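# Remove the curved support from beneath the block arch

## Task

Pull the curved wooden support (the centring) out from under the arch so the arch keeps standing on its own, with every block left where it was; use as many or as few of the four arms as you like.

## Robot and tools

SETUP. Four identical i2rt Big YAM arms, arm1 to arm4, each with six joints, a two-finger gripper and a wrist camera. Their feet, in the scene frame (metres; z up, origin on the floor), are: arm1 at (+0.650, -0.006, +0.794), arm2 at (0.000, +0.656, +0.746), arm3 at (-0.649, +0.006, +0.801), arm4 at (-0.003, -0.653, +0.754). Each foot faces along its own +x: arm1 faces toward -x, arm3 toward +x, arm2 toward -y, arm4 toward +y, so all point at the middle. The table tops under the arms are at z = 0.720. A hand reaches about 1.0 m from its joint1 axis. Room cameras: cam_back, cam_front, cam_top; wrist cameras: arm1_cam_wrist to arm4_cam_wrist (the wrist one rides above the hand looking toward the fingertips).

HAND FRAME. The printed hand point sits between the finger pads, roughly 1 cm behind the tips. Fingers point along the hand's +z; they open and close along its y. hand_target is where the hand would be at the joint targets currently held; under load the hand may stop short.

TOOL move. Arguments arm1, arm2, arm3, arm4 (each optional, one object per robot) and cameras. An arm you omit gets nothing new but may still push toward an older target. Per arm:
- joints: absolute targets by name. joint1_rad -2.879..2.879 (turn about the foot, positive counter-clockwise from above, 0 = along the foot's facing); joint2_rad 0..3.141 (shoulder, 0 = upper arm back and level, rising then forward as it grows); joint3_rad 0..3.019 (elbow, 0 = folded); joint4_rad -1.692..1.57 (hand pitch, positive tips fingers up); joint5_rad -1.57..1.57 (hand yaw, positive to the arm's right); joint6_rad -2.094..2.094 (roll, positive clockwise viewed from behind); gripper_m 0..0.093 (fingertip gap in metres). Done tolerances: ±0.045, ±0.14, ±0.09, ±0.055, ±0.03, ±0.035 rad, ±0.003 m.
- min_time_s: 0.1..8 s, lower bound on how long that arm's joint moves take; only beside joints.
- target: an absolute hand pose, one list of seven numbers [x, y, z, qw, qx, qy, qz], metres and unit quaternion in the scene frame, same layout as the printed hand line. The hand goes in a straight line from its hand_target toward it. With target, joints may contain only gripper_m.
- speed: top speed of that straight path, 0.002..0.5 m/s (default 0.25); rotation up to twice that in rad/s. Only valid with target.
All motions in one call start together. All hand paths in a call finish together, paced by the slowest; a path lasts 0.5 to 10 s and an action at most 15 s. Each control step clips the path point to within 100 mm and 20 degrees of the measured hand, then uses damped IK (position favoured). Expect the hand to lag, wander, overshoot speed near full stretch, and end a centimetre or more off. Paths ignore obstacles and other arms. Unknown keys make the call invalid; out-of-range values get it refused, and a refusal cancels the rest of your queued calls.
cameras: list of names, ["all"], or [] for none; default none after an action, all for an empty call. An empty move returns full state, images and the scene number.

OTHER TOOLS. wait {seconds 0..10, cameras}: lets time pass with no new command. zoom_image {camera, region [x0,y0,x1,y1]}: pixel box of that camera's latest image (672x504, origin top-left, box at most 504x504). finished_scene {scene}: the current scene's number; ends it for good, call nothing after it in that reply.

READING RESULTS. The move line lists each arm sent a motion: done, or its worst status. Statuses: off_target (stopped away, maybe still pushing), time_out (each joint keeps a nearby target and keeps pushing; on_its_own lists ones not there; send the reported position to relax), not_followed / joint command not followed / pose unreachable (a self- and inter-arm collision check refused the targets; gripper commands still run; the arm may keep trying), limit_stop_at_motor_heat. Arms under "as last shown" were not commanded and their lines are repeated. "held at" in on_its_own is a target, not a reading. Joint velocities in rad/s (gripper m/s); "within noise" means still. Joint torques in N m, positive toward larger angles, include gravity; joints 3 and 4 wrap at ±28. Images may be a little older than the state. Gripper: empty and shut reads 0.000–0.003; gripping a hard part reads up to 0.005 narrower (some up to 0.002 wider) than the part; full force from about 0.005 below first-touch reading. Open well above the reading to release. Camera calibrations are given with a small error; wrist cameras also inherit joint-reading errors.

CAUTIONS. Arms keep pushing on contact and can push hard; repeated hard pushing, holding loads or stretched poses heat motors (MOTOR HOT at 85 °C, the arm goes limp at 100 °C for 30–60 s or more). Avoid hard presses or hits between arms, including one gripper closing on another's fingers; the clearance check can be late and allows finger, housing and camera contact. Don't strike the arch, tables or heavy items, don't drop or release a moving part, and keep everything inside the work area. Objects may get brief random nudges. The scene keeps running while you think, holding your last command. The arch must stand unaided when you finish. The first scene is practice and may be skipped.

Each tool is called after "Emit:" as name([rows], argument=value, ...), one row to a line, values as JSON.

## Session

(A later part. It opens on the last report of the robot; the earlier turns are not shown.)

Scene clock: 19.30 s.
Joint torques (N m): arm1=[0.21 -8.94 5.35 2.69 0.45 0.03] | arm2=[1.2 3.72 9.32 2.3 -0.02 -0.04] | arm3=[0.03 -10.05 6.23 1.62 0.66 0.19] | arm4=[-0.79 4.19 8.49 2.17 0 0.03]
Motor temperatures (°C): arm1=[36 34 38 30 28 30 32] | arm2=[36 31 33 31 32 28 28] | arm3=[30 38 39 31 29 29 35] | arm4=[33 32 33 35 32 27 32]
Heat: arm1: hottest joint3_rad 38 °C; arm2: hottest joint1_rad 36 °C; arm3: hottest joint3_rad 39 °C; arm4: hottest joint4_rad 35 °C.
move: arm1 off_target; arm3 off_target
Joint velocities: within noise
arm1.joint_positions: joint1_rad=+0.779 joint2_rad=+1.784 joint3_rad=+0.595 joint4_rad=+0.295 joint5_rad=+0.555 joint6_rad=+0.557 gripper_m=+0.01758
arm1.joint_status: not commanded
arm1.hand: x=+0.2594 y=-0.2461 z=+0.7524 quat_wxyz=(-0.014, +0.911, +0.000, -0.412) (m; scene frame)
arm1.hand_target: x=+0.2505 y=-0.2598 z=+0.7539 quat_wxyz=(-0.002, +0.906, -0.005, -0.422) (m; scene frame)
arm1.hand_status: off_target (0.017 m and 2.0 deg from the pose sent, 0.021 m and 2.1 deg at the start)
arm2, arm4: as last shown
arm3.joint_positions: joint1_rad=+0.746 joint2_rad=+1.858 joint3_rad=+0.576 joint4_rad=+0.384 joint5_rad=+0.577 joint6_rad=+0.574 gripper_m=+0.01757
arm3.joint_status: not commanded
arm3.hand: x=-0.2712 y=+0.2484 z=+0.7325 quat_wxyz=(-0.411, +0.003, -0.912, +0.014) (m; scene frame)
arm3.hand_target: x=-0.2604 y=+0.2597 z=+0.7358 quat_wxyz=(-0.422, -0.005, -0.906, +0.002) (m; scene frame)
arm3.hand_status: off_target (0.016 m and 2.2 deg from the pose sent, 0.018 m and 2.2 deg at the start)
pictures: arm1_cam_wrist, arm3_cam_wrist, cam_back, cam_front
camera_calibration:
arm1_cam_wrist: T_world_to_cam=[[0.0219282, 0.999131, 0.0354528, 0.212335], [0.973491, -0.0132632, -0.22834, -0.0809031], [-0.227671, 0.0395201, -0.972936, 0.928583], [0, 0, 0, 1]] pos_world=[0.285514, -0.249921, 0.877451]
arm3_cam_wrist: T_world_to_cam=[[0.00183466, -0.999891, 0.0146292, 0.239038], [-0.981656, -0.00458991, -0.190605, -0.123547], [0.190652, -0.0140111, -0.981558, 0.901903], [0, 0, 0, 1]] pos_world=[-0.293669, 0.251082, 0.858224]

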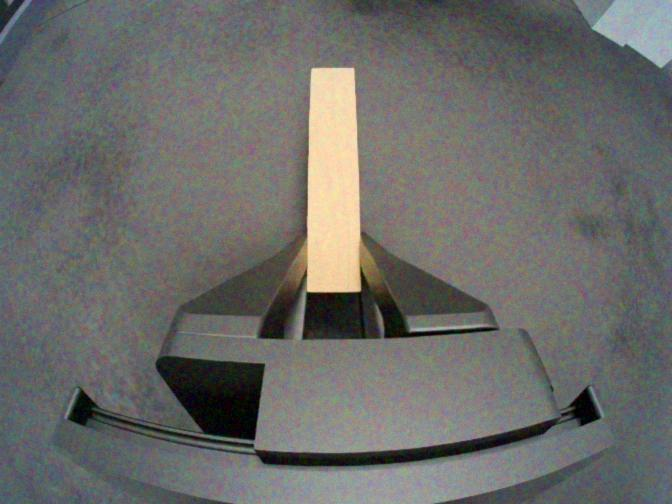

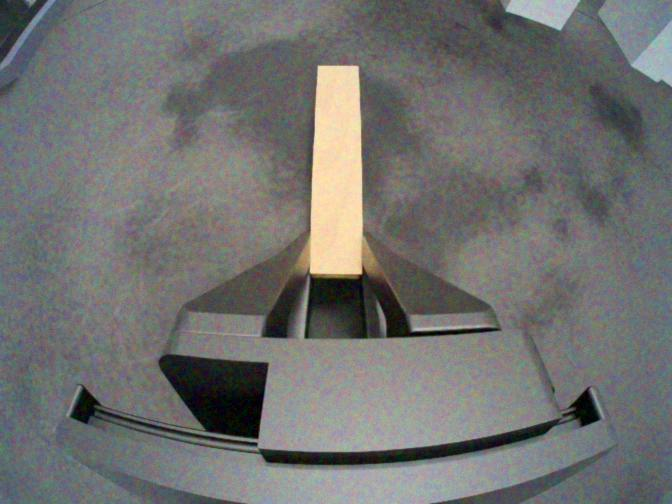

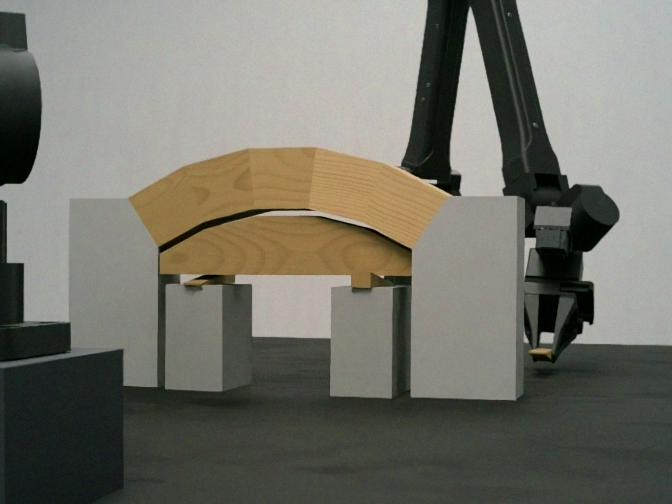

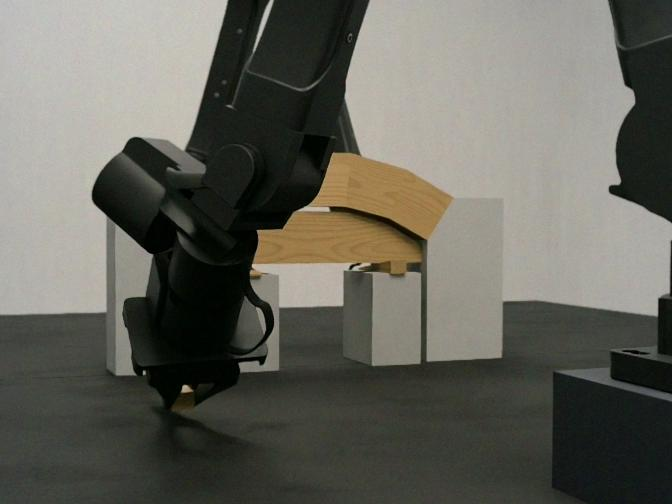

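Emit:
move(arm3={"target": [-0.26, 0.26, 0.7315, 0.4226, 0.0054, 0.9063, -0.0025], "speed": 0.04}, arm1={"target": [0.25, -0.26, 0.7475, 0.0025, -0.9063, 0.0054, 0.4226], "speed": 0.04})

Emit:
move(arm3={"joints": {"gripper_m": 0.045}}, arm1={"joints": {"gripper_m": 0.045}}, cameras=["arm3_cam_wrist", "arm1_cam_wrist"])

Scene clock: 20.53 s.
Joint torques (N m): arm1=[0.21 -8.88 5.22 2.67 0.45 0.04] | arm2=[1.2 3.84 9.35 2.29 -0.03 -0.07] | arm3=[-0.03 -9.93 6.31 1.61 0.66 0.18] | arm4=[-1.03 3.84 8.57 2.07 -0.02 -0.02]
Motor temperatures (°C): arm1=[36 34 38 30 28 30 32] | arm2=[36 31 33 31 32 28 28] | arm3=[30 38 39 31 29 29 35] | arm4=[33 32 33 35 32 27 32]
Heat: arm1: hottest joint3_rad 38 °C; arm2: hottest joint1_rad 36 °C; arm3: hottest joint3_rad 39 °C; arm4: hottest joint4_rad 35 °C.
move: arm1 off_target; arm3 off_target
Joint velocities: within noise
arm1.joint_positions: joint1_rad=+0.779 joint2_rad=+1.803 joint3_rad=+0.595 joint4_rad=+0.314 joint5_rad=+0.555 joint6_rad=+0.557 gripper_m=+0.01758
arm1.joint_status: not commanded
arm1.hand: x=+0.2594 y=-0.2460 z=+0.7468 quat_wxyz=(-0.014, +0.911, +0.000, -0.412) (m; scene frame)
arm1.hand_target: x=+0.2505 y=-0.2598 z=+0.7479 quat_wxyz=(-0.002, +0.906, -0.005, -0.422) (m; scene frame)
arm1.hand_status: off_target (0.017 m and 2.0 deg from the pose sent, 0.018 m and 2.0 deg at the start)
arm2, arm4: as last shown
arm3.joint_positions: joint1_rad=+0.746 joint2_rad=+1.872 joint3_rad=+0.576 joint4_rad=+0.397 joint5_rad=+0.578 joint6_rad=+0.574 gripper_m=+0.01757
arm3.joint_status: not commanded
arm3.hand: x=-0.2713 y=+0.2483 z=+0.7289 quat_wxyz=(-0.411, +0.003, -0.911, +0.013) (m; scene frame)
arm3.hand_target: x=-0.2604 y=+0.2597 z=+0.7319 quat_wxyz=(-0.422, -0.005, -0.906, +0.002) (m; scene frame)
arm3.hand_status: off_target (0.016 m and 2.1 deg from the pose sent, 0.016 m and 2.2 deg at the start)
pictures: none

Scene clock: 21.17 s.
Joint torques (N m): arm1=[0.21 -9 5.22 2.63 0.45 0.03] | arm2=[0.97 3.72 9.4 2.29 -0.01 -0.04] | arm3=[-0.09 -9.93 6.32 1.59 0.66 0.18] | arm4=[-0.97 4.13 8.53 2.03 0 -0.01]
Motor temperatures (°C): arm1=[36 34 38 30 28 30 32] | arm2=[36 31 33 31 32 28 28] | arm3=[30 38 39 31 29 29 35] | arm4=[33 32 33 35 32 27 32]
Heat: arm1: hottest joint3_rad 38 °C; arm2: hottest joint1_rad 36 °C; arm3: hottest joint3_rad 39 °C; arm4: hottest joint4_rad 35 °C.
move: arm1 done; arm3 done
Joint velocities: within noise
arm1.joint_positions: joint1_rad=+0.779 joint2_rad=+1.803 joint3_rad=+0.595 joint4_rad=+0.315 joint5_rad=+0.555 joint6_rad=+0.557 gripper_m=+0.04486
arm1.joint_status: all done
arm1.hand: x=+0.2593 y=-0.2460 z=+0.7469 quat_wxyz=(-0.014, +0.911, +0.000, -0.413) (m; scene frame)
arm1.hand_target: x=+0.2506 y=-0.2598 z=+0.7479 quat_wxyz=(-0.002, +0.906, -0.005, -0.422) (m; scene frame)
arm1.hand_status: not commanded
arm2, arm4: as last shown
arm3.joint_positions: joint1_rad=+0.746 joint2_rad=+1.872 joint3_rad=+0.576 joint4_rad=+0.398 joint5_rad=+0.578 joint6_rad=+0.574 gripper_m=+0.04487
arm3.joint_status: all done
arm3.hand: x=-0.2712 y=+0.2483 z=+0.7289 quat_wxyz=(-0.412, +0.003, -0.911, +0.013) (m; scene frame)
arm3.hand_target: x=-0.2604 y=+0.2597 z=+0.7319 quat_wxyz=(-0.422, -0.005, -0.906, +0.002) (m; scene frame)
arm3.hand_status: not commanded
pictures: arm1_cam_wrist, arm3_cam_wrist
camera_calibration:
arm1_cam_wrist: T_world_to_cam=[[0.0221792, 0.999139, 0.0350755, 0.212791], [0.973325, -0.013566, -0.22903, -0.0814899], [-0.228357, 0.0392195, -0.972787, 0.9232], [0, 0, 0, 1]] pos_world=[0.285415, -0.24992, 0.87195]
arm3_cam_wrist: T_world_to_cam=[[0.00155966, -0.999901, 0.0139582, 0.239383], [-0.98146, -0.00420582, -0.191619, -0.123587], [0.191659, -0.0134006, -0.98137, 0.898486], [0, 0, 0, 1]] pos_world=[-0.293872, 0.250879, 0.854725]

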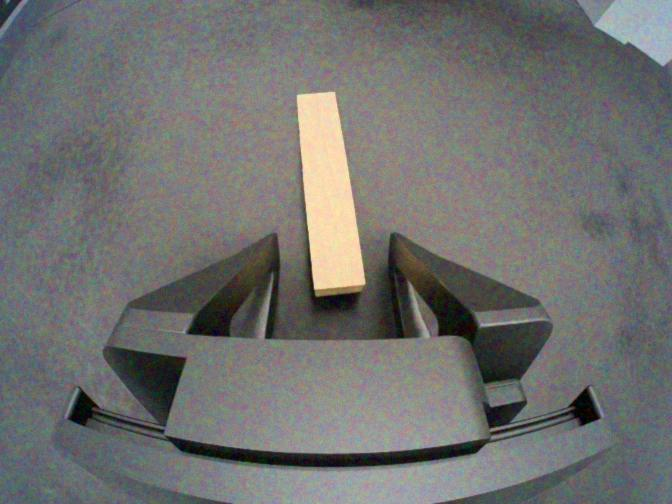

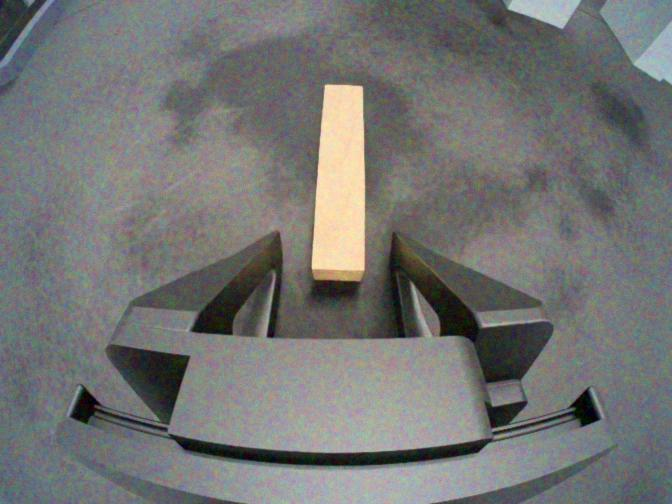

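Emit:
move(arm3={"target": [-0.30, 0.25, 0.84, 0.3827, 0.0055, 0.9239, -0.0023], "speed": 0.35, "joints": {"gripper_m": 0.038}}, arm1={"target": [0.30, -0.25, 0.855, 0.0023, -0.9239, 0.0055, 0.3827], "speed": 0.35, "joints": {"gripper_m": 0.038}})

Emit:
move(arm3={"target": [-0.14, -0.085, 0.915, 0.3827, 0.0055, 0.9239, -0.0023], "speed": 0.5}, arm1={"target": [0.12, 0.08, 0.935, 0.0023, -0.9239, 0.0055, 0.3827], "speed": 0.5}, cameras=["arm3_cam_wrist", "arm1_cam_wrist"])

Scene clock: 23.07 s.
Joint torques (N m): arm1=[0.79 -7.82 6.91 0.84 0.24 -0.02] | arm2=[1.03 3.78 9.36 2.29 -0.02 -0.07] | arm3=[0.62 -9.58 9.4 0.31 0.39 0.16] | arm4=[-1.2 4.37 8.61 2.13 0.01 -0.02]
Motor temperatures (°C): arm1=[36 34 38 30 28 30 32] | arm2=[36 31 34 31 32 28 28] | arm3=[30 38 39 31 29 29 34] | arm4=[33 32 33 35 32 27 32]
Heat: arm1: hottest joint3_rad 38 °C; arm2: hottest joint1_rad 36 °C; arm3: hottest joint3_rad 39 °C; arm4: hottest joint4_rad 35 °C.
move: arm1 off_target; arm3 off_target
Joint velocities: within noise
arm1.joint_positions: joint1_rad=+0.831 joint2_rad=+1.392 joint3_rad=+0.591 joint4_rad=-0.181 joint5_rad=+0.546 joint6_rad=+0.653 gripper_m=+0.03809
arm1.joint_status: all done
arm1.hand: x=+0.3009 y=-0.2400 z=+0.8489 quat_wxyz=(-0.011, +0.924, -0.006, -0.382) (m; scene frame)
arm1.hand_target: x=+0.3002 y=-0.2499 z=+0.8551 quat_wxyz=(-0.002, +0.924, -0.005, -0.383) (m; scene frame)
arm1.hand_status: off_target (0.012 m and 1.0 deg from the pose sent, 0.116 m and 4.0 deg at the start)
arm2, arm4: as last shown
arm3.joint_positions: joint1_rad=+0.780 joint2_rad=+1.450 joint3_rad=+0.559 joint4_rad=-0.108 joint5_rad=+0.559 joint6_rad=+0.657 gripper_m=+0.03809
arm3.joint_status: all done
arm3.hand: x=-0.3056 y=+0.2375 z=+0.8280 quat_wxyz=(-0.375, -0.002, -0.927, +0.017) (m; scene frame)
arm3.hand_target: x=-0.3003 y=+0.2497 z=+0.8401 quat_wxyz=(-0.383, -0.005, -0.924, +0.002) (m; scene frame)
arm3.hand_status: off_target (0.018 m and 1.9 deg from the pose sent, 0.115 m and 3.9 deg at the start)
pictures: none

Scene clock: 25.13 s.
Joint torques (N m): arm1=[-0.62 -8.41 10.66 1.14 -0.21 -0.28] | arm2=[1.2 3.6 9.39 2.33 -0.02 -0.05] | arm3=[-0.32 -8.94 14.16 0.65 -0.1 0] | arm4=[-1.26 4.6 8.55 2.11 0.02 0.05]
Motor temperatures (°C): arm1=[36 34 38 30 28 30 32] | arm2=[36 31 34 31 32 28 28] | arm3=[30 38 39 31 29 29 34] | arm4=[33 32 33 35 32 27 32]
Heat: arm1: hottest joint3_rad 38 °C; arm2: hottest joint1_rad 36 °C; arm3: hottest joint3_rad 39 °C; arm4: hottest joint4_rad 35 °C.
move: arm1 off_target; arm3 off_target
Joint velocities: within noise
arm1.joint_positions: joint1_rad=-0.180 joint2_rad=+1.419 joint3_rad=+0.834 joint4_rad=-0.232 joint5_rad=-0.141 joint6_rad=-0.122 gripper_m=+0.03809
arm1.joint_status: not commanded
arm1.hand: x=+0.1383 y=+0.0750 z=+0.9217 quat_wxyz=(+0.001, +0.927, -0.011, -0.375) (m; scene frame)
arm1.hand_target: x=+0.1211 y=+0.0798 z=+0.9352 quat_wxyz=(-0.002, +0.924, -0.006, -0.383) (m; scene frame)
arm1.hand_status: off_target (0.023 m and 1.2 deg from the pose sent, 0.378 m and 1.0 deg at the start; pose on its path clipped on 19 of 62 steps)
arm2, arm4: as last shown
arm3.joint_positions: joint1_rad=-0.268 joint2_rad=+1.406 joint3_rad=+0.737 joint4_rad=-0.159 joint5_rad=-0.157 joint6_rad=-0.141 gripper_m=+0.03809
arm3.joint_status: not commanded
arm3.hand: x=-0.1626 y=-0.0798 z=+0.8953 quat_wxyz=(-0.366, -0.012, -0.931, -0.002) (m; scene frame)
arm3.hand_target: x=-0.1416 y=-0.0847 z=+0.9154 quat_wxyz=(-0.383, -0.005, -0.924, +0.002) (m; scene frame)
arm3.hand_status: off_target (0.030 m and 2.3 deg from the pose sent, 0.373 m and 1.9 deg at the start; pose on its path clipped on 16 of 62 steps)
pictures: arm1_cam_wrist, arm3_cam_wrist
camera_calibration:
arm1_cam_wrist: T_world_to_cam=[[0.0291709, 0.999574, 0.000562523, -0.0806989], [0.988597, -0.0287673, -0.147813, 0.00488588], [-0.147734, 0.00486795, -0.989015, 1.05937], [0, 0, 0, 1]] pos_world=[0.154028, 0.0756482, 1.0485]
arm3_cam_wrist: T_world_to_cam=[[-0.0145907, -0.999565, -0.0256378, -0.0583145], [-0.995501, 0.0169226, -0.0932286, -0.075215], [0.0936219, 0.0241622, -0.995315, 1.03609], [0, 0, 0, 1]] pos_world=[-0.172728, -0.0820505, 1.02273]

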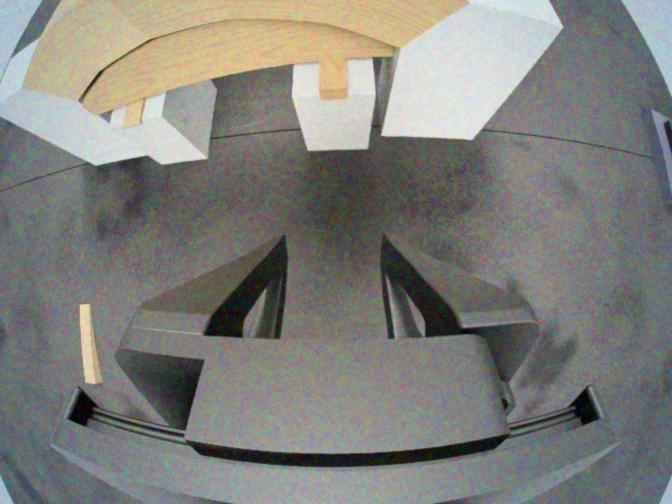

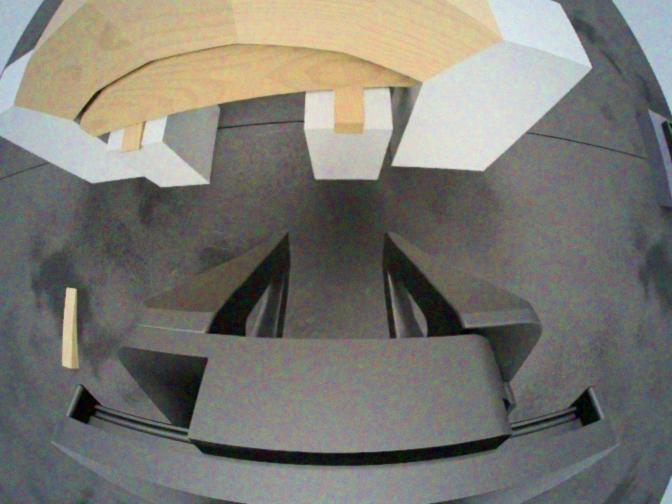

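Emit:
move(arm3={"target": [-0.081, -0.0925, 0.882, 0.3827, 0.0055, 0.9239, -0.0023], "speed": 0.25}, arm1={"target": [0.028, 0.0848, 0.900, 0.0023, -0.9239, 0.0055, 0.3827], "speed": 0.25}, cameras=["arm3_cam_wrist", "arm1_cam_wrist"])

Emit:
zoom_image(camera="arm3_cam_wrist", region=[270, 90, 430, 250])

Emit:
zoom_image(camera="arm1_cam_wrist", region=[270, 90, 430, 250])

Scene clock: 27.60 s.
Joint torques (N m): arm1=[0.5 -12.28 10.26 2.76 0.02 -0.01] | arm2=[1.2 3.66 9.32 2.28 -0.01 -0.08] | arm3=[0.56 -11.05 13.29 1.77 0.18 0.08] | arm4=[-1.38 4.07 8.65 2.07 0.02 0.02]
Motor temperatures (°C): arm1=[36 34 39 30 28 30 32] | arm2=[36 31 34 31 32 28 28] | arm3=[30 38 40 31 29 29 34] | arm4=[33 32 33 35 32 27 32]
Heat: arm1: hottest joint3_rad 39 °C; arm2: hottest joint1_rad 36 °C; arm3: hottest joint3_rad 40 °C; arm4: hottest joint4_rad 35 °C.
move: arm1 off_target; arm3 off_target
Joint velocities: within noise
arm1.joint_positions: joint1_rad=-0.166 joint2_rad=+1.682 joint3_rad=+1.052 joint4_rad=-0.212 joint5_rad=-0.128 joint6_rad=-0.122 gripper_m=+0.03809
arm1.joint_status: not commanded
arm1.hand: x=+0.0536 y=+0.0866 z=+0.8874 quat_wxyz=(-0.001, +0.932, -0.008, -0.362) (m; scene frame)
arm1.hand_target: x=+0.0297 y=+0.0844 z=+0.9005 quat_wxyz=(-0.002, +0.924, -0.006, -0.383) (m; scene frame)
arm1.hand_status: off_target (0.029 m and 2.6 deg from the pose sent, 0.113 m and 1.2 deg at the start)
arm2, arm4: as last shown
arm3.joint_positions: joint1_rad=-0.265 joint2_rad=+1.602 joint3_rad=+0.868 joint4_rad=-0.110 joint5_rad=-0.154 joint6_rad=-0.141 gripper_m=+0.03809
arm3.joint_status: not commanded
arm3.hand: x=-0.1084 y=-0.0916 z=+0.8646 quat_wxyz=(-0.358, -0.012, -0.934, -0.003) (m; scene frame)
arm3.hand_target: x=-0.0828 y=-0.0919 z=+0.8828 quat_wxyz=(-0.383, -0.006, -0.924, +0.002) (m; scene frame)
arm3.hand_status: off_target (0.032 m and 3.2 deg from the pose sent, 0.084 m and 2.2 deg at the start)
pictures: arm1_cam_wrist, arm3_cam_wrist
camera_calibration:
arm1_cam_wrist: T_world_to_cam=[[0.0242427, 0.999689, 0.00587008, -0.094172], [0.992406, -0.0233569, -0.120771, 0.0590835], [-0.120596, 0.00875331, -0.992663, 1.01429], [0, 0, 0, 1]] pos_world=[0.0659674, 0.0866444, 1.01453]
arm3_cam_wrist: T_world_to_cam=[[-0.0141499, -0.999538, -0.0269126, -0.0689521], [-0.996917, 0.01618, -0.0767755, -0.0382289], [0.0771755, 0.0257433, -0.996685, 1.0003], [0, 0, 0, 1]] pos_world=[-0.116286, -0.0940528, 0.992197]

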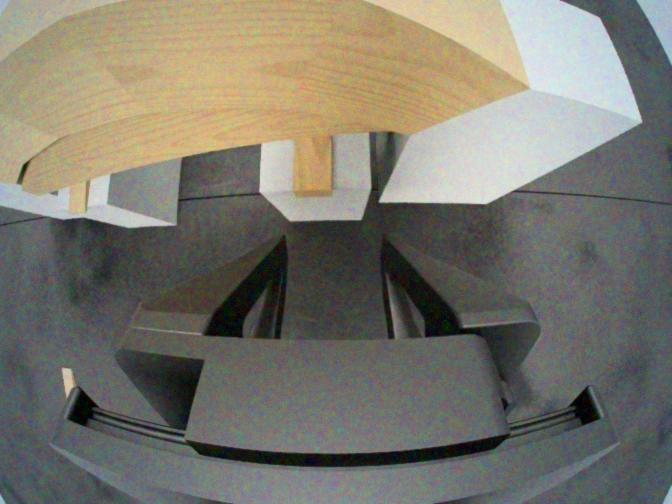

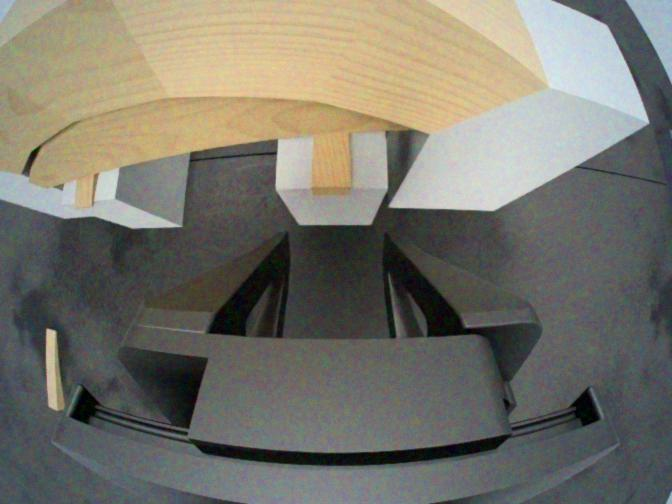

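Scaled by 3.150 from the camera's 672x504 image, which has a finer 960x720 frame.

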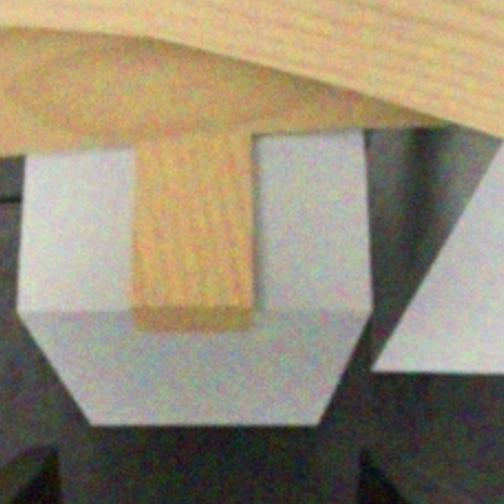

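Scaled by 3.150 from the camera's 672x504 image, which has a finer 960x720 frame.

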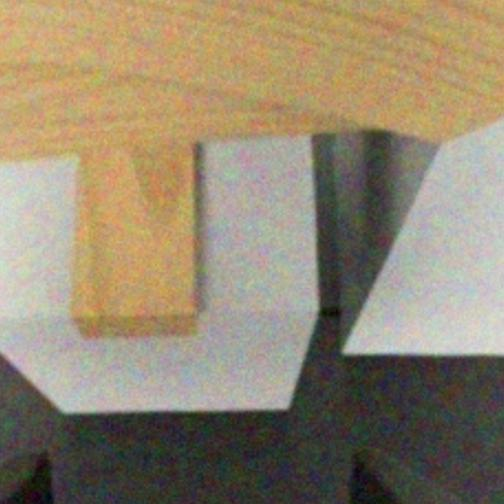

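Emit:
move(arm3={"target": [-0.041, -0.089, 0.852, 0.3827, 0.0055, 0.9239, -0.0023], "speed": 0.12}, arm1={"target": [-0.0155, 0.0735, 0.869, 0.0023, -0.9239, 0.0055, 0.3827], "speed": 0.12}, cameras=["arm3_cam_wrist", "arm1_cam_wrist"])

Scene clock: 29.43 s.
Joint torques (N m): arm1=[0.26 -14.1 10.07 2.84 0.04 0.04] | arm2=[1.03 3.72 9.33 2.28 -0.01 -0.06] | arm3=[0.38 -12.81 12.82 1.76 0.18 0.19] | arm4=[-1.08 3.78 8.54 2.03 0 0]
Motor temperatures (°C): arm1=[36 34 39 30 28 30 32] | arm2=[36 31 34 31 32 28 28] | arm3=[30 38 40 31 29 29 34] | arm4=[33 32 34 35 31 27 32]
Heat: arm1: hottest joint3_rad 39 °C; arm2: hottest joint1_rad 36 °C; arm3: hottest joint3_rad 40 °C; arm4: hottest joint4_rad 35 °C.
move: arm1 off_target; arm3 off_target
Joint velocities: within noise
arm1.joint_positions: joint1_rad=-0.129 joint2_rad=+1.818 joint3_rad=+1.153 joint4_rad=-0.175 joint5_rad=-0.103 joint6_rad=-0.101 gripper_m=+0.03809
arm1.joint_status: not commanded
arm1.hand: x=+0.0098 y=+0.0755 z=+0.8590 quat_wxyz=(-0.002, +0.932, -0.005, -0.362) (m; scene frame)
arm1.hand_target: x=-0.0139 y=+0.0731 z=+0.8697 quat_wxyz=(-0.002, +0.924, -0.005, -0.383) (m; scene frame)
arm1.hand_status: off_target (0.027 m and 2.6 deg from the pose sent, 0.073 m and 2.6 deg at the start)
arm2.joint_positions: joint1_rad=+0.031 joint2_rad=+0.603 joint3_rad=+1.457 joint4_rad=-1.387 joint5_rad=-0.263 joint6_rad=+0.761 gripper_m=+0.09396
arm2.joint_status: not commanded
arm2.hand: x=+0.0421 y=+0.4486 z=+1.3126 quat_wxyz=(-0.497, -0.768, -0.393, +0.094) (m; scene frame)
arm2.hand_target: x=+0.0421 y=+0.4516 z=+1.3209 quat_wxyz=(-0.505, -0.763, -0.391, +0.098) (m; scene frame)
arm2.hand_status: not commanded
arm3.joint_positions: joint1_rad=-0.239 joint2_rad=+1.741 joint3_rad=+0.959 joint4_rad=-0.057 joint5_rad=-0.137 joint6_rad=-0.132 gripper_m=+0.03809
arm3.joint_status: not commanded
arm3.hand: x=-0.0678 y=-0.0885 z=+0.8366 quat_wxyz=(-0.359, -0.007, -0.933, -0.001) (m; scene frame)
arm3.hand_target: x=-0.0428 y=-0.0886 z=+0.8529 quat_wxyz=(-0.383, -0.006, -0.924, +0.002) (m; scene frame)
arm3.hand_status: off_target (0.031 m and 3.0 deg from the pose sent, 0.069 m and 3.2 deg at the start)
arm4.joint_positions: joint1_rad=-0.454 joint2_rad=+0.631 joint3_rad=+1.450 joint4_rad=-1.565 joint5_rad=-0.075 joint6_rad=-0.150 gripper_m=+0.09396
arm4.joint_status: not commanded
arm4.hand: x=+0.0668 y=-0.4724 z=+1.2759 quat_wxyz=(-0.346, +0.552, -0.728, -0.214) (m; scene frame)
arm4.hand_target: x=+0.0658 y=-0.4742 z=+1.2836 quat_wxyz=(-0.354, +0.550, -0.724, -0.218) (m; scene frame)
arm4.hand_status: not commanded
pictures: arm1_cam_wrist, arm3_cam_wrist
camera_calibration:
arm1_cam_wrist: T_world_to_cam=[[0.0200749, 0.999751, 0.00978985, -0.0852203], [0.992505, -0.018747, -0.120754, 0.0985959], [-0.12054, 0.0121406, -0.992634, 0.980713], [0, 0, 0, 1]] pos_world=[0.0220695, 0.0751409, 0.98623]
arm3_cam_wrist: T_world_to_cam=[[-0.00604126, -0.999791, -0.019552, -0.0717083], [-0.996904, 0.00755428, -0.0782594, 0.000394379], [0.0783908, 0.0190187, -0.996741, 0.968736], [0, 0, 0, 1]] pos_world=[-0.07598, -0.0901204, 0.964208]

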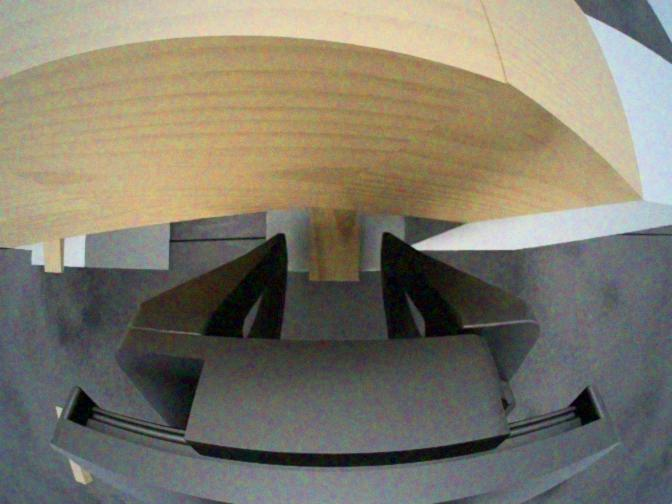

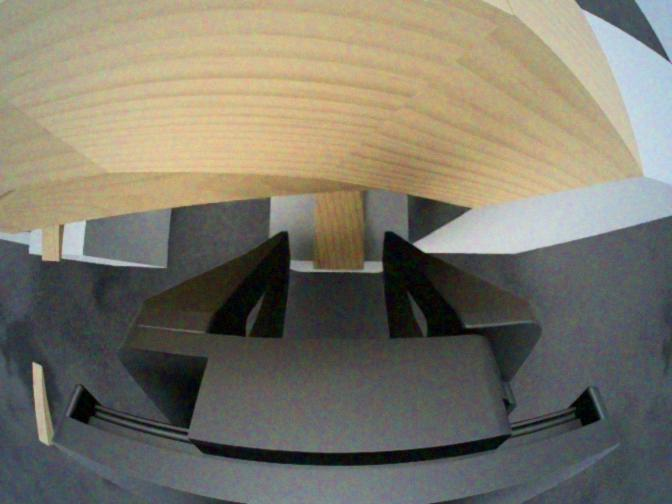

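Emit:
move(arm3={"target": [-0.041, -0.089, 0.849, 0.3827, 0.0055, 0.9239, -0.0023], "joints": {"gripper_m": 0.026}, "speed": 0.1}, arm1={"target": [-0.0138, 0.0731, 0.865, 0.0023, -0.9239, 0.0055, 0.3827], "joints": {"gripper_m": 0.026}, "speed": 0.1})

Emit:
move(arm3={"joints": {"gripper_m": 0.012}}, arm1={"joints": {"gripper_m": 0.012}}, cameras=["arm3_cam_wrist", "arm1_cam_wrist"])

Scene clock: 30.87 s.
Joint torques (N m): arm1=[0.44 -13.8 9.51 2.92 0.04 0.03] | arm2=[1.08 3.55 9.35 2.3 -0.02 -0.07] | arm3=[0.44 -12.75 12.6 1.8 0.19 0.19] | arm4=[-1.03 4.48 8.59 2.04 -0.03 0.02]
Motor temperatures (°C): arm1=[36 35 40 30 28 30 32] | arm2=[36 31 34 31 32 28 28] | arm3=[30 39 41 31 29 29 34] | arm4=[33 32 34 35 31 27 32]
Heat: arm1: hottest joint3_rad 40 °C; arm2: hottest joint1_rad 36 °C; arm3: hottest joint3_rad 41 °C; arm4: hottest joint4_rad 35 °C.
move: arm1 off_target; arm3 off_target
Joint velocities: within noise
arm1.joint_positions: joint1_rad=-0.129 joint2_rad=+1.818 joint3_rad=+1.153 joint4_rad=-0.165 joint5_rad=-0.103 joint6_rad=-0.100 gripper_m=+0.02609
arm1.joint_status: all done
arm1.hand: x=+0.0079 y=+0.0759 z=+0.8608 quat_wxyz=(-0.003, +0.930, -0.005, -0.367) (m; scene frame)
arm1.hand_target: x=-0.0126 y=+0.0728 z=+0.8655 quat_wxyz=(-0.002, +0.924, -0.005, -0.383) (m; scene frame)
arm1.hand_status: off_target (0.022 m and 2.0 deg from the pose sent, 0.025 m and 2.6 deg at the start)
arm2, arm4: as last shown
arm3.joint_positions: joint1_rad=-0.239 joint2_rad=+1.746 joint3_rad=+0.959 joint4_rad=-0.050 joint5_rad=-0.137 joint6_rad=-0.132 gripper_m=+0.02609
arm3.joint_status: all done
arm3.hand: x=-0.0670 y=-0.0887 z=+0.8348 quat_wxyz=(-0.360, -0.007, -0.933, -0.001) (m; scene frame)
arm3.hand_target: x=-0.0427 y=-0.0886 z=+0.8497 quat_wxyz=(-0.383, -0.006, -0.924, +0.002) (m; scene frame)
arm3.hand_status: off_target (0.030 m and 2.9 deg from the pose sent, 0.030 m and 3.0 deg at the start)
pictures: none

Scene clock: 31.37 s.
Joint torques (N m): arm1=[0.32 -13.86 9.55 2.89 0.03 0.02] | arm2=[0.85 3.6 9.37 2.28 -0.03 -0.05] | arm3=[0.38 -12.75 12.62 1.8 0.06 0.18] | arm4=[-1.2 3.55 8.55 2.1 -0.02 0.03]
Motor temperatures (°C): arm1=[36 35 40 30 28 30 32] | arm2=[36 31 34 31 32 28 28] | arm3=[30 39 41 31 29 29 34] | arm4=[33 32 34 35 31 27 32]
Heat: arm1: hottest joint3_rad 40 °C; arm2: hottest joint1_rad 36 °C; arm3: hottest joint3_rad 41 °C; arm4: hottest joint4_rad 35 °C.
move: arm1 off_target; arm3 off_target
Joint velocities: arm1=[within noise] | arm2=[-0.005 -0.005 -0.012 -0.012 0.066 -0.168 0] | arm3=[within noise] | arm4=[within noise]
arm1.joint_positions: joint1_rad=-0.129 joint2_rad=+1.818 joint3_rad=+1.153 joint4_rad=-0.165 joint5_rad=-0.103 joint6_rad=-0.099 gripper_m=+0.01706
arm1.joint_status: gripper_m off_target (ended at +0.01708, target +0.01200)
arm1.hand: x=+0.0079 y=+0.0759 z=+0.8608 quat_wxyz=(-0.002, +0.930, -0.005, -0.367) (m; scene frame)
arm1.hand_target: x=-0.0126 y=+0.0727 z=+0.8655 quat_wxyz=(-0.002, +0.924, -0.005, -0.383) (m; scene frame)
arm1.hand_status: not commanded
arm2, arm4: as last shown
arm3.joint_positions: joint1_rad=-0.239 joint2_rad=+1.746 joint3_rad=+0.959 joint4_rad=-0.050 joint5_rad=-0.134 joint6_rad=-0.131 gripper_m=+0.01743
arm3.joint_status: gripper_m off_target (ended at +0.01746, target +0.01200)
arm3.hand: x=-0.0671 y=-0.0892 z=+0.8348 quat_wxyz=(-0.359, -0.007, -0.933, +0.001) (m; scene frame)
arm3.hand_target: x=-0.0427 y=-0.0886 z=+0.8497 quat_wxyz=(-0.383, -0.006, -0.924, +0.002) (m; scene frame)
arm3.hand_status: not commanded
pictures: arm1_cam_wrist, arm3_cam_wrist
camera_calibration:
arm1_cam_wrist: T_world_to_cam=[[0.0211236, 0.99972, 0.0106662, -0.0863073], [0.991167, -0.0195434, -0.131173, 0.109757], [-0.130928, 0.0133428, -0.991302, 0.981131], [0, 0, 0, 1]] pos_world=[0.0214933, 0.0753371, 0.987915]
arm3_cam_wrist: T_world_to_cam=[[-0.00827655, -0.999818, -0.0171865, -0.074587], [-0.996775, 0.00962077, -0.0796652, 0.00239085], [0.0798161, 0.0164717, -0.996674, 0.96662], [0, 0, 0, 1]] pos_world=[-0.075386, -0.0905184, 0.962313]

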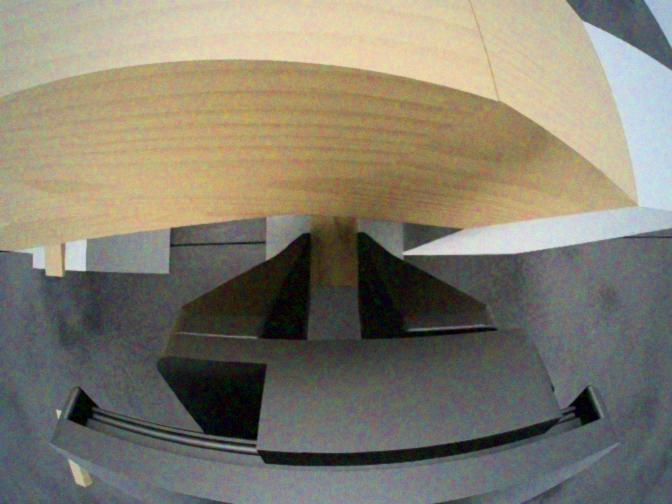

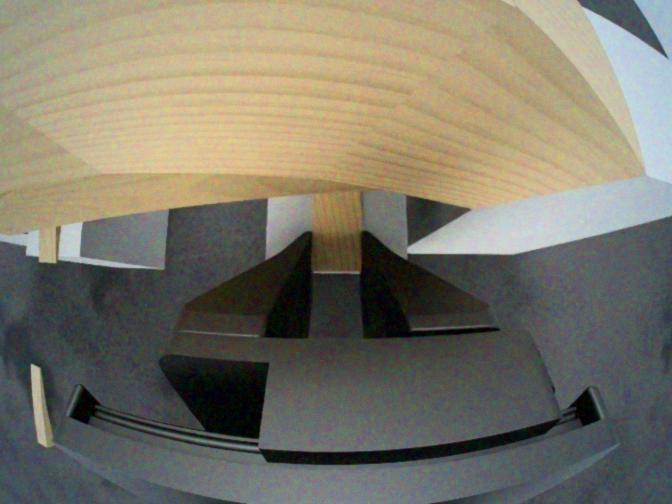

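Emit:
move(arm3={"target": [-0.120, -0.0895, 0.849, 0.3827, 0.0055, 0.9239, -0.0023], "speed": 0.07}, arm1={"target": [0.061, 0.0735, 0.871, 0.0023, -0.9239, 0.0055, 0.3827], "speed": 0.07}, cameras=["arm3_cam_wrist", "arm1_cam_wrist"])

Scene clock: 33.40 s.
Joint torques (N m): arm1=[-1.49 -15.97 5.15 2.8 -0.23 -0.16] | arm2=[1.2 3.49 9.42 2.24 0 -0.07] | arm3=[-1.2 -14.33 7.47 1.77 -0.12 -0.03] | arm4=[-0.97 4.01 8.66 2.17 0 0]
Motor temperatures (°C): arm1=[36 35 40 30 28 30 32] | arm2=[36 31 34 31 32 28 28] | arm3=[30 39 41 31 29 29 34] | arm4=[33 32 34 35 31 27 32]
Heat: arm1: hottest joint3_rad 40 °C; arm2: hottest joint1_rad 36 °C; arm3: hottest joint3_rad 41 °C; arm4: hottest joint4_rad 35 °C.
move: arm1 off_target; arm3 off_target
Joint velocities: within noise
arm1.joint_positions: joint1_rad=-0.129 joint2_rad=+1.711 joint3_rad=+0.990 joint4_rad=-0.107 joint5_rad=-0.112 joint6_rad=-0.099 gripper_m=+0.01706
arm1.joint_status: not commanded
arm1.hand: x=+0.0591 y=+0.0664 z=+0.8590 quat_wxyz=(+0.002, +0.930, -0.004, -0.368) (m; scene frame)
arm1.hand_target: x=+0.0610 y=+0.0733 z=+0.8706 quat_wxyz=(-0.002, +0.924, -0.005, -0.382) (m; scene frame)
arm1.hand_status: off_target (0.014 m and 1.9 deg from the pose sent, 0.054 m and 2.0 deg at the start)
arm2, arm4: as last shown
arm3.joint_positions: joint1_rad=-0.256 joint2_rad=+1.636 joint3_rad=+0.789 joint4_rad=+0.015 joint5_rad=-0.155 joint6_rad=-0.139 gripper_m=+0.01743
arm3.joint_status: not commanded
arm3.hand: x=-0.1229 y=-0.0830 z=+0.8335 quat_wxyz=(-0.363, -0.007, -0.932, -0.004) (m; scene frame)
arm3.hand_target: x=-0.1200 y=-0.0894 z=+0.8489 quat_wxyz=(-0.383, -0.006, -0.924, +0.002) (m; scene frame)
arm3.hand_status: off_target (0.017 m and 2.5 deg from the pose sent, 0.055 m and 2.9 deg at the start)
pictures: arm1_cam_wrist, arm3_cam_wrist
camera_calibration:
arm1_cam_wrist: T_world_to_cam=[[0.0151756, 0.999875, 0.00435296, -0.0721516], [0.991042, -0.0144635, -0.132765, 0.059527], [-0.132685, 0.00632875, -0.991138, 0.986541], [0, 0, 0, 1]] pos_world=[0.0730005, 0.06676, 0.986016]
arm3_cam_wrist: T_world_to_cam=[[-0.00427851, -0.999648, -0.0261762, -0.0608172], [-0.996058, 0.00657942, -0.0884568, -0.0462208], [0.0885979, 0.0256945, -0.995736, 0.970738], [0, 0, 0, 1]] pos_world=[-0.132304, -0.0854343, 0.960918]

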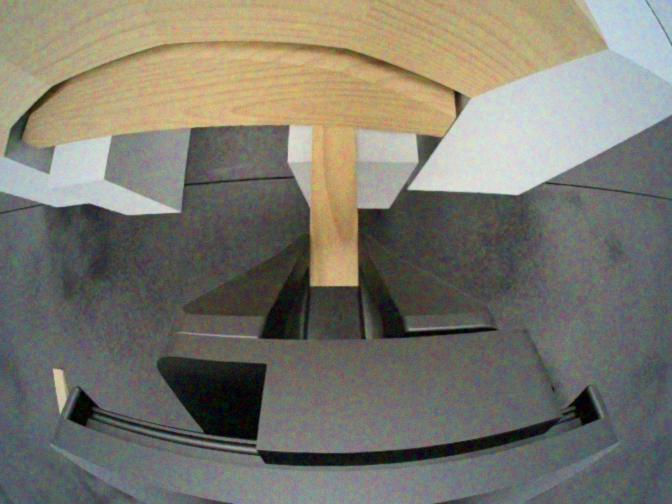

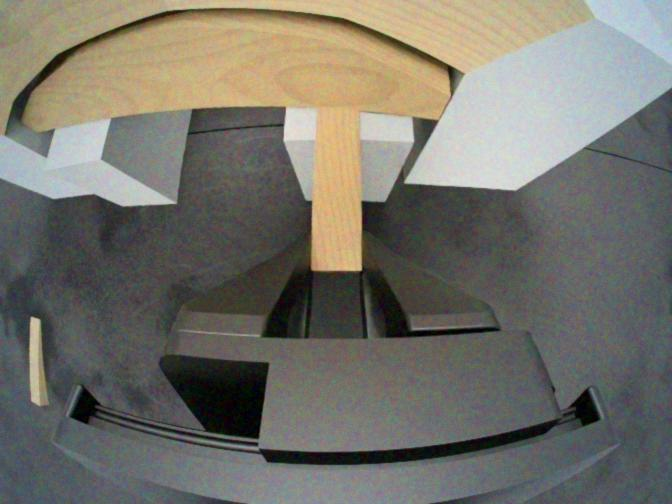

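Emit:
move(arm3={"target": [-0.215, -0.092, 0.853, 0.3827, 0.0055, 0.9239, -0.0023], "speed": 0.12}, arm1={"target": [0.155, 0.077, 0.875, 0.0023, -0.9239, 0.0055, 0.3827], "speed": 0.12}, cameras=["arm3_cam_wrist", "arm1_cam_wrist", "cam_top", "cam_back"])

Scene clock: 35.20 s.
Joint torques (N m): arm1=[-1.85 -11.52 5.18 2.86 -0.21 -0.25] | arm2=[0.91 3.55 9.36 2.33 -0.01 -0.05] | arm3=[-1.03 -10.17 7.56 1.36 -0.16 0] | arm4=[-0.91 4.07 8.73 2.13 -0.03 0.02]
Motor temperatures (°C): arm1=[36 35 40 30 28 30 32] | arm2=[36 31 34 31 32 28 28] | arm3=[30 39 41 31 29 29 34] | arm4=[33 32 34 35 31 27 32]
Heat: arm1: hottest joint3_rad 40 °C; arm2: hottest joint1_rad 36 °C; arm3: hottest joint3_rad 41 °C; arm4: hottest joint4_rad 35 °C.
move: arm1 done; arm3 off_target
Joint velocities: within noise
arm1.joint_positions: joint1_rad=-0.180 joint2_rad=+1.488 joint3_rad=+0.733 joint4_rad=-0.076 joint5_rad=-0.148 joint6_rad=-0.129 gripper_m=+0.01706
arm1.joint_status: not commanded
arm1.hand: x=+0.1538 y=+0.0713 z=+0.8670 quat_wxyz=(+0.004, +0.929, -0.007, -0.369) (m; scene frame)
arm1.hand_target: x=+0.1551 y=+0.0770 z=+0.8748 quat_wxyz=(-0.003, +0.924, -0.006, -0.382) (m; scene frame)
arm1.hand_status: done (0.010 m and 1.8 deg from the pose sent, 0.098 m and 1.9 deg at the start)
arm2, arm4: as last shown
arm3.joint_positions: joint1_rad=-0.332 joint2_rad=+1.408 joint3_rad=+0.545 joint4_rad=+0.035 joint5_rad=-0.206 joint6_rad=-0.192 gripper_m=+0.01743
arm3.joint_status: not commanded
arm3.hand: x=-0.2165 y=-0.0876 z=+0.8433 quat_wxyz=(-0.370, -0.008, -0.929, -0.003) (m; scene frame)
arm3.hand_target: x=-0.2149 y=-0.0919 z=+0.8529 quat_wxyz=(-0.383, -0.006, -0.924, +0.002) (m; scene frame)
arm3.hand_status: off_target (0.011 m and 1.7 deg from the pose sent, 0.095 m and 2.5 deg at the start)
pictures: arm1_cam_wrist, arm3_cam_wrist, cam_back, cam_top
camera_calibration:
arm1_cam_wrist: T_world_to_cam=[[0.0203207, 0.999792, -0.001824, -0.0739528], [0.990578, -0.0203805, -0.135422, -0.0303353], [-0.135431, 0.000945045, -0.990786, 1.00754], [0, 0, 0, 1]] pos_world=[0.168004, 0.072367, 0.994015]
arm3_cam_wrist: T_world_to_cam=[[-0.00652952, -0.999652, -0.0255596, -0.0665828], [-0.994747, 0.00910447, -0.101961, -0.126659], [0.102158, 0.0247596, -0.99446, 0.990747], [0, 0, 0, 1]] pos_world=[-0.227641, -0.089937, 0.970642]

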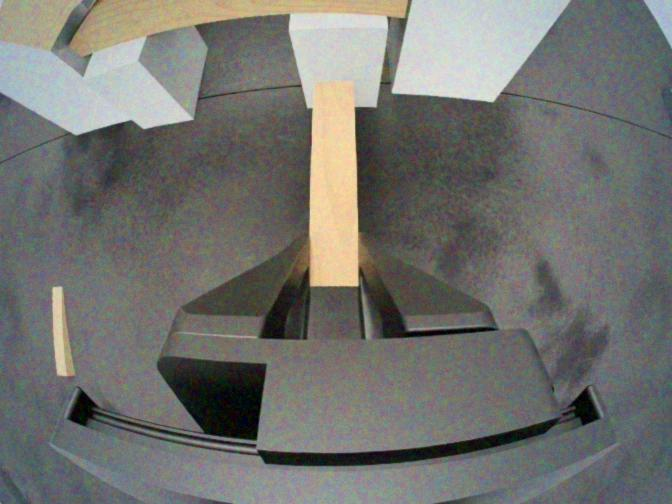

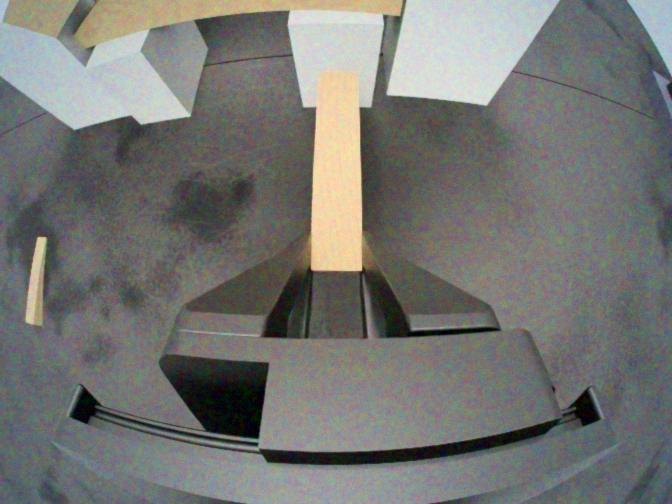

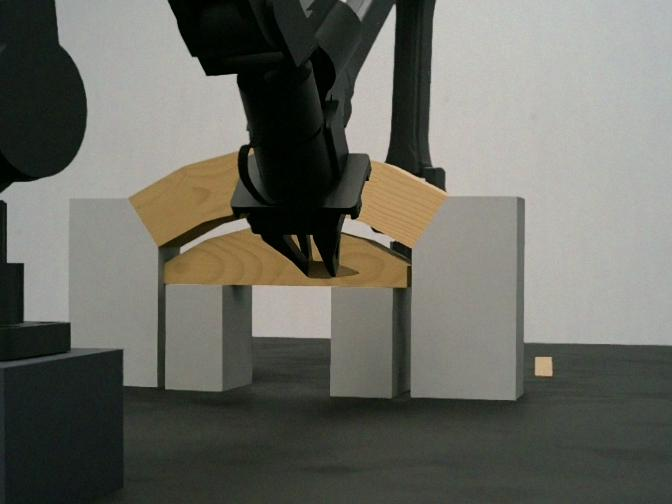

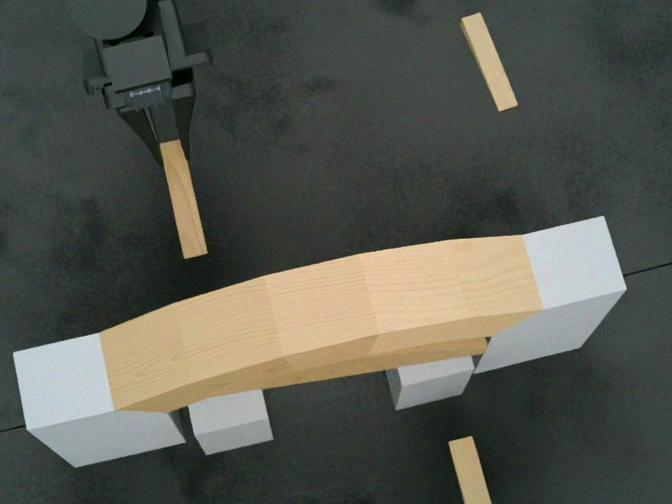

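Emit:
move(arm3={"target": [-0.26, -0.26, 0.775, 0.3827, 0.0055, 0.9239, -0.0023], "speed": 0.3}, arm1={"target": [0.25, 0.26, 0.792, 0.0023, -0.9239, 0.0055, 0.3827], "speed": 0.3})

Emit:
move(arm3={"target": [-0.26, -0.26, 0.742, 0.3827, 0.0055, 0.9239, -0.0023], "speed": 0.1}, arm1={"target": [0.25, 0.26, 0.758, 0.0023, -0.9239, 0.0055, 0.3827], "speed": 0.1}, cameras=["cam_front", "cam_back"])

Scene clock: 37.43 s.
Joint torques (N m): arm1=[-0.85 -8.94 6.86 2.18 -0.47 -0.25] | arm2=[1.32 3.6 9.36 2.33 -0.01 -0.06] | arm3=[-1.2 -9.58 8.84 1.31 -0.39 -0.05] | arm4=[-1.03 3.66 8.61 2.04 -0.02 0.02]
Motor temperatures (°C): arm1=[36 35 40 30 28 30 32] | arm2=[36 31 34 31 32 28 28] | arm3=[30 39 41 31 29 29 35] | arm4=[33 32 34 35 31 27 32]
Heat: arm1: hottest joint3_rad 40 °C; arm2: hottest joint1_rad 36 °C; arm3: hottest joint3_rad 41 °C; arm4: hottest joint4_rad 35 °C.
move: arm1 off_target; arm3 off_target
Joint velocities: within noise
arm1.joint_positions: joint1_rad=-0.730 joint2_rad=+1.668 joint3_rad=+0.655 joint4_rad=+0.037 joint5_rad=-0.502 joint6_rad=-0.568 gripper_m=+0.01706
arm1.joint_status: not commanded
arm1.hand: x=+0.2618 y=+0.2453 z=+0.7870 quat_wxyz=(+0.009, +0.928, -0.012, -0.372) (m; scene frame)
arm1.hand_target: x=+0.2507 y=+0.2595 z=+0.7924 quat_wxyz=(-0.002, +0.924, -0.005, -0.383) (m; scene frame)
arm1.hand_status: off_target (0.020 m and 2.1 deg from the pose sent, 0.225 m and 1.8 deg at the start)
arm2, arm4: as last shown
arm3.joint_positions: joint1_rad=-0.820 joint2_rad=+1.715 joint3_rad=+0.619 joint4_rad=+0.117 joint5_rad=-0.520 joint6_rad=-0.586 gripper_m=+0.01743
arm3.joint_status: not commanded
arm3.hand: x=-0.2741 y=-0.2459 z=+0.7688 quat_wxyz=(-0.370, -0.015, -0.929, -0.010) (m; scene frame)
arm3.hand_target: x=-0.2606 y=-0.2596 z=+0.7756 quat_wxyz=(-0.383, -0.006, -0.924, +0.002) (m; scene frame)
arm3.hand_status: off_target (0.021 m and 2.3 deg from the pose sent, 0.190 m and 1.8 deg at the start)
pictures: none

Scene clock: 38.60 s.
Joint torques (N m): arm1=[-0.73 -9.52 5.56 2.62 -0.47 -0.23] | arm2=[0.97 3.66 9.33 2.26 -0.03 -0.07] | arm3=[-0.32 -10.29 7.64 1.52 -0.38 -0.01] | arm4=[-1.32 3.78 8.55 2.04 -0.02 0.05]
Motor temperatures (°C): arm1=[36 35 40 30 28 30 32] | arm2=[36 31 34 31 32 28 28] | arm3=[30 39 41 31 29 29 35] | arm4=[33 32 34 35 31 27 32]
Heat: arm1: hottest joint3_rad 40 °C; arm2: hottest joint1_rad 36 °C; arm3: hottest joint3_rad 41 °C; arm4: hottest joint4_rad 35 °C.
move: arm1 off_target; arm3 off_target
Joint velocities: within noise
arm1.joint_positions: joint1_rad=-0.730 joint2_rad=+1.767 joint3_rad=+0.655 joint4_rad=+0.139 joint5_rad=-0.502 joint6_rad=-0.569 gripper_m=+0.01706
arm1.joint_status: not commanded
arm1.hand: x=+0.2590 y=+0.2481 z=+0.7569 quat_wxyz=(+0.008, +0.928, -0.011, -0.373) (m; scene frame)
arm1.hand_target: x=+0.2505 y=+0.2596 z=+0.7582 quat_wxyz=(-0.002, +0.924, -0.006, -0.382) (m; scene frame)
arm1.hand_status: off_target (0.015 m and 1.8 deg from the pose sent, 0.035 m and 2.0 deg at the start)
arm2, arm4: as last shown
arm3.joint_positions: joint1_rad=-0.820 joint2_rad=+1.821 joint3_rad=+0.619 joint4_rad=+0.220 joint5_rad=-0.520 joint6_rad=-0.586 gripper_m=+0.01743
arm3.joint_status: not commanded
arm3.hand: x=-0.2741 y=-0.2464 z=+0.7367 quat_wxyz=(-0.369, -0.015, -0.929, -0.011) (m; scene frame)
arm3.hand_target: x=-0.2605 y=-0.2597 z=+0.7426 quat_wxyz=(-0.383, -0.006, -0.924, +0.002) (m; scene frame)
arm3.hand_status: off_target (0.020 m and 2.5 deg from the pose sent, 0.033 m and 2.3 deg at the start)
pictures: cam_back, cam_front

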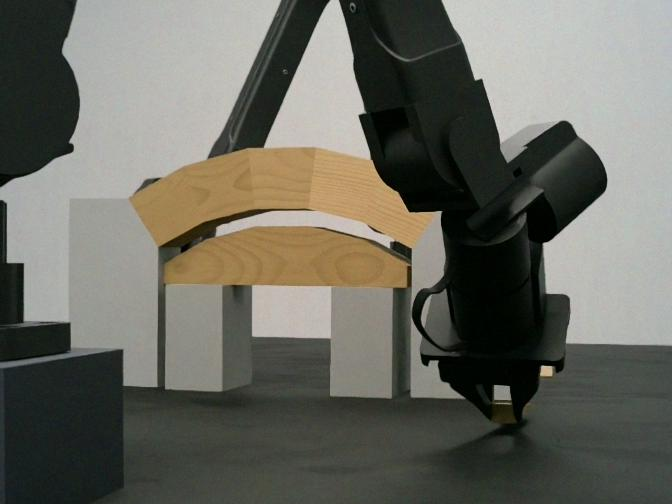

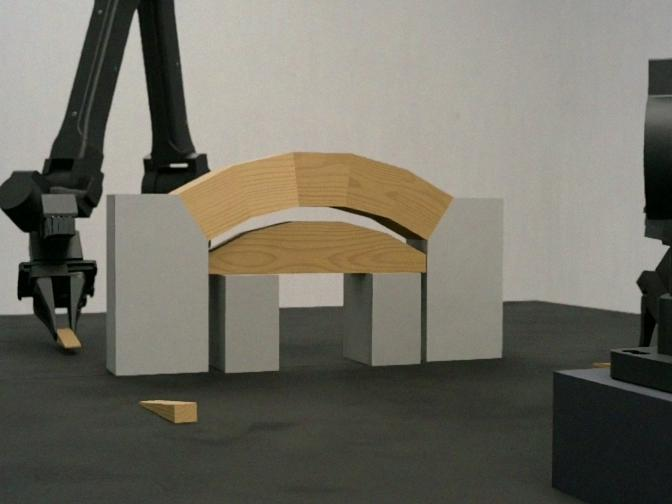

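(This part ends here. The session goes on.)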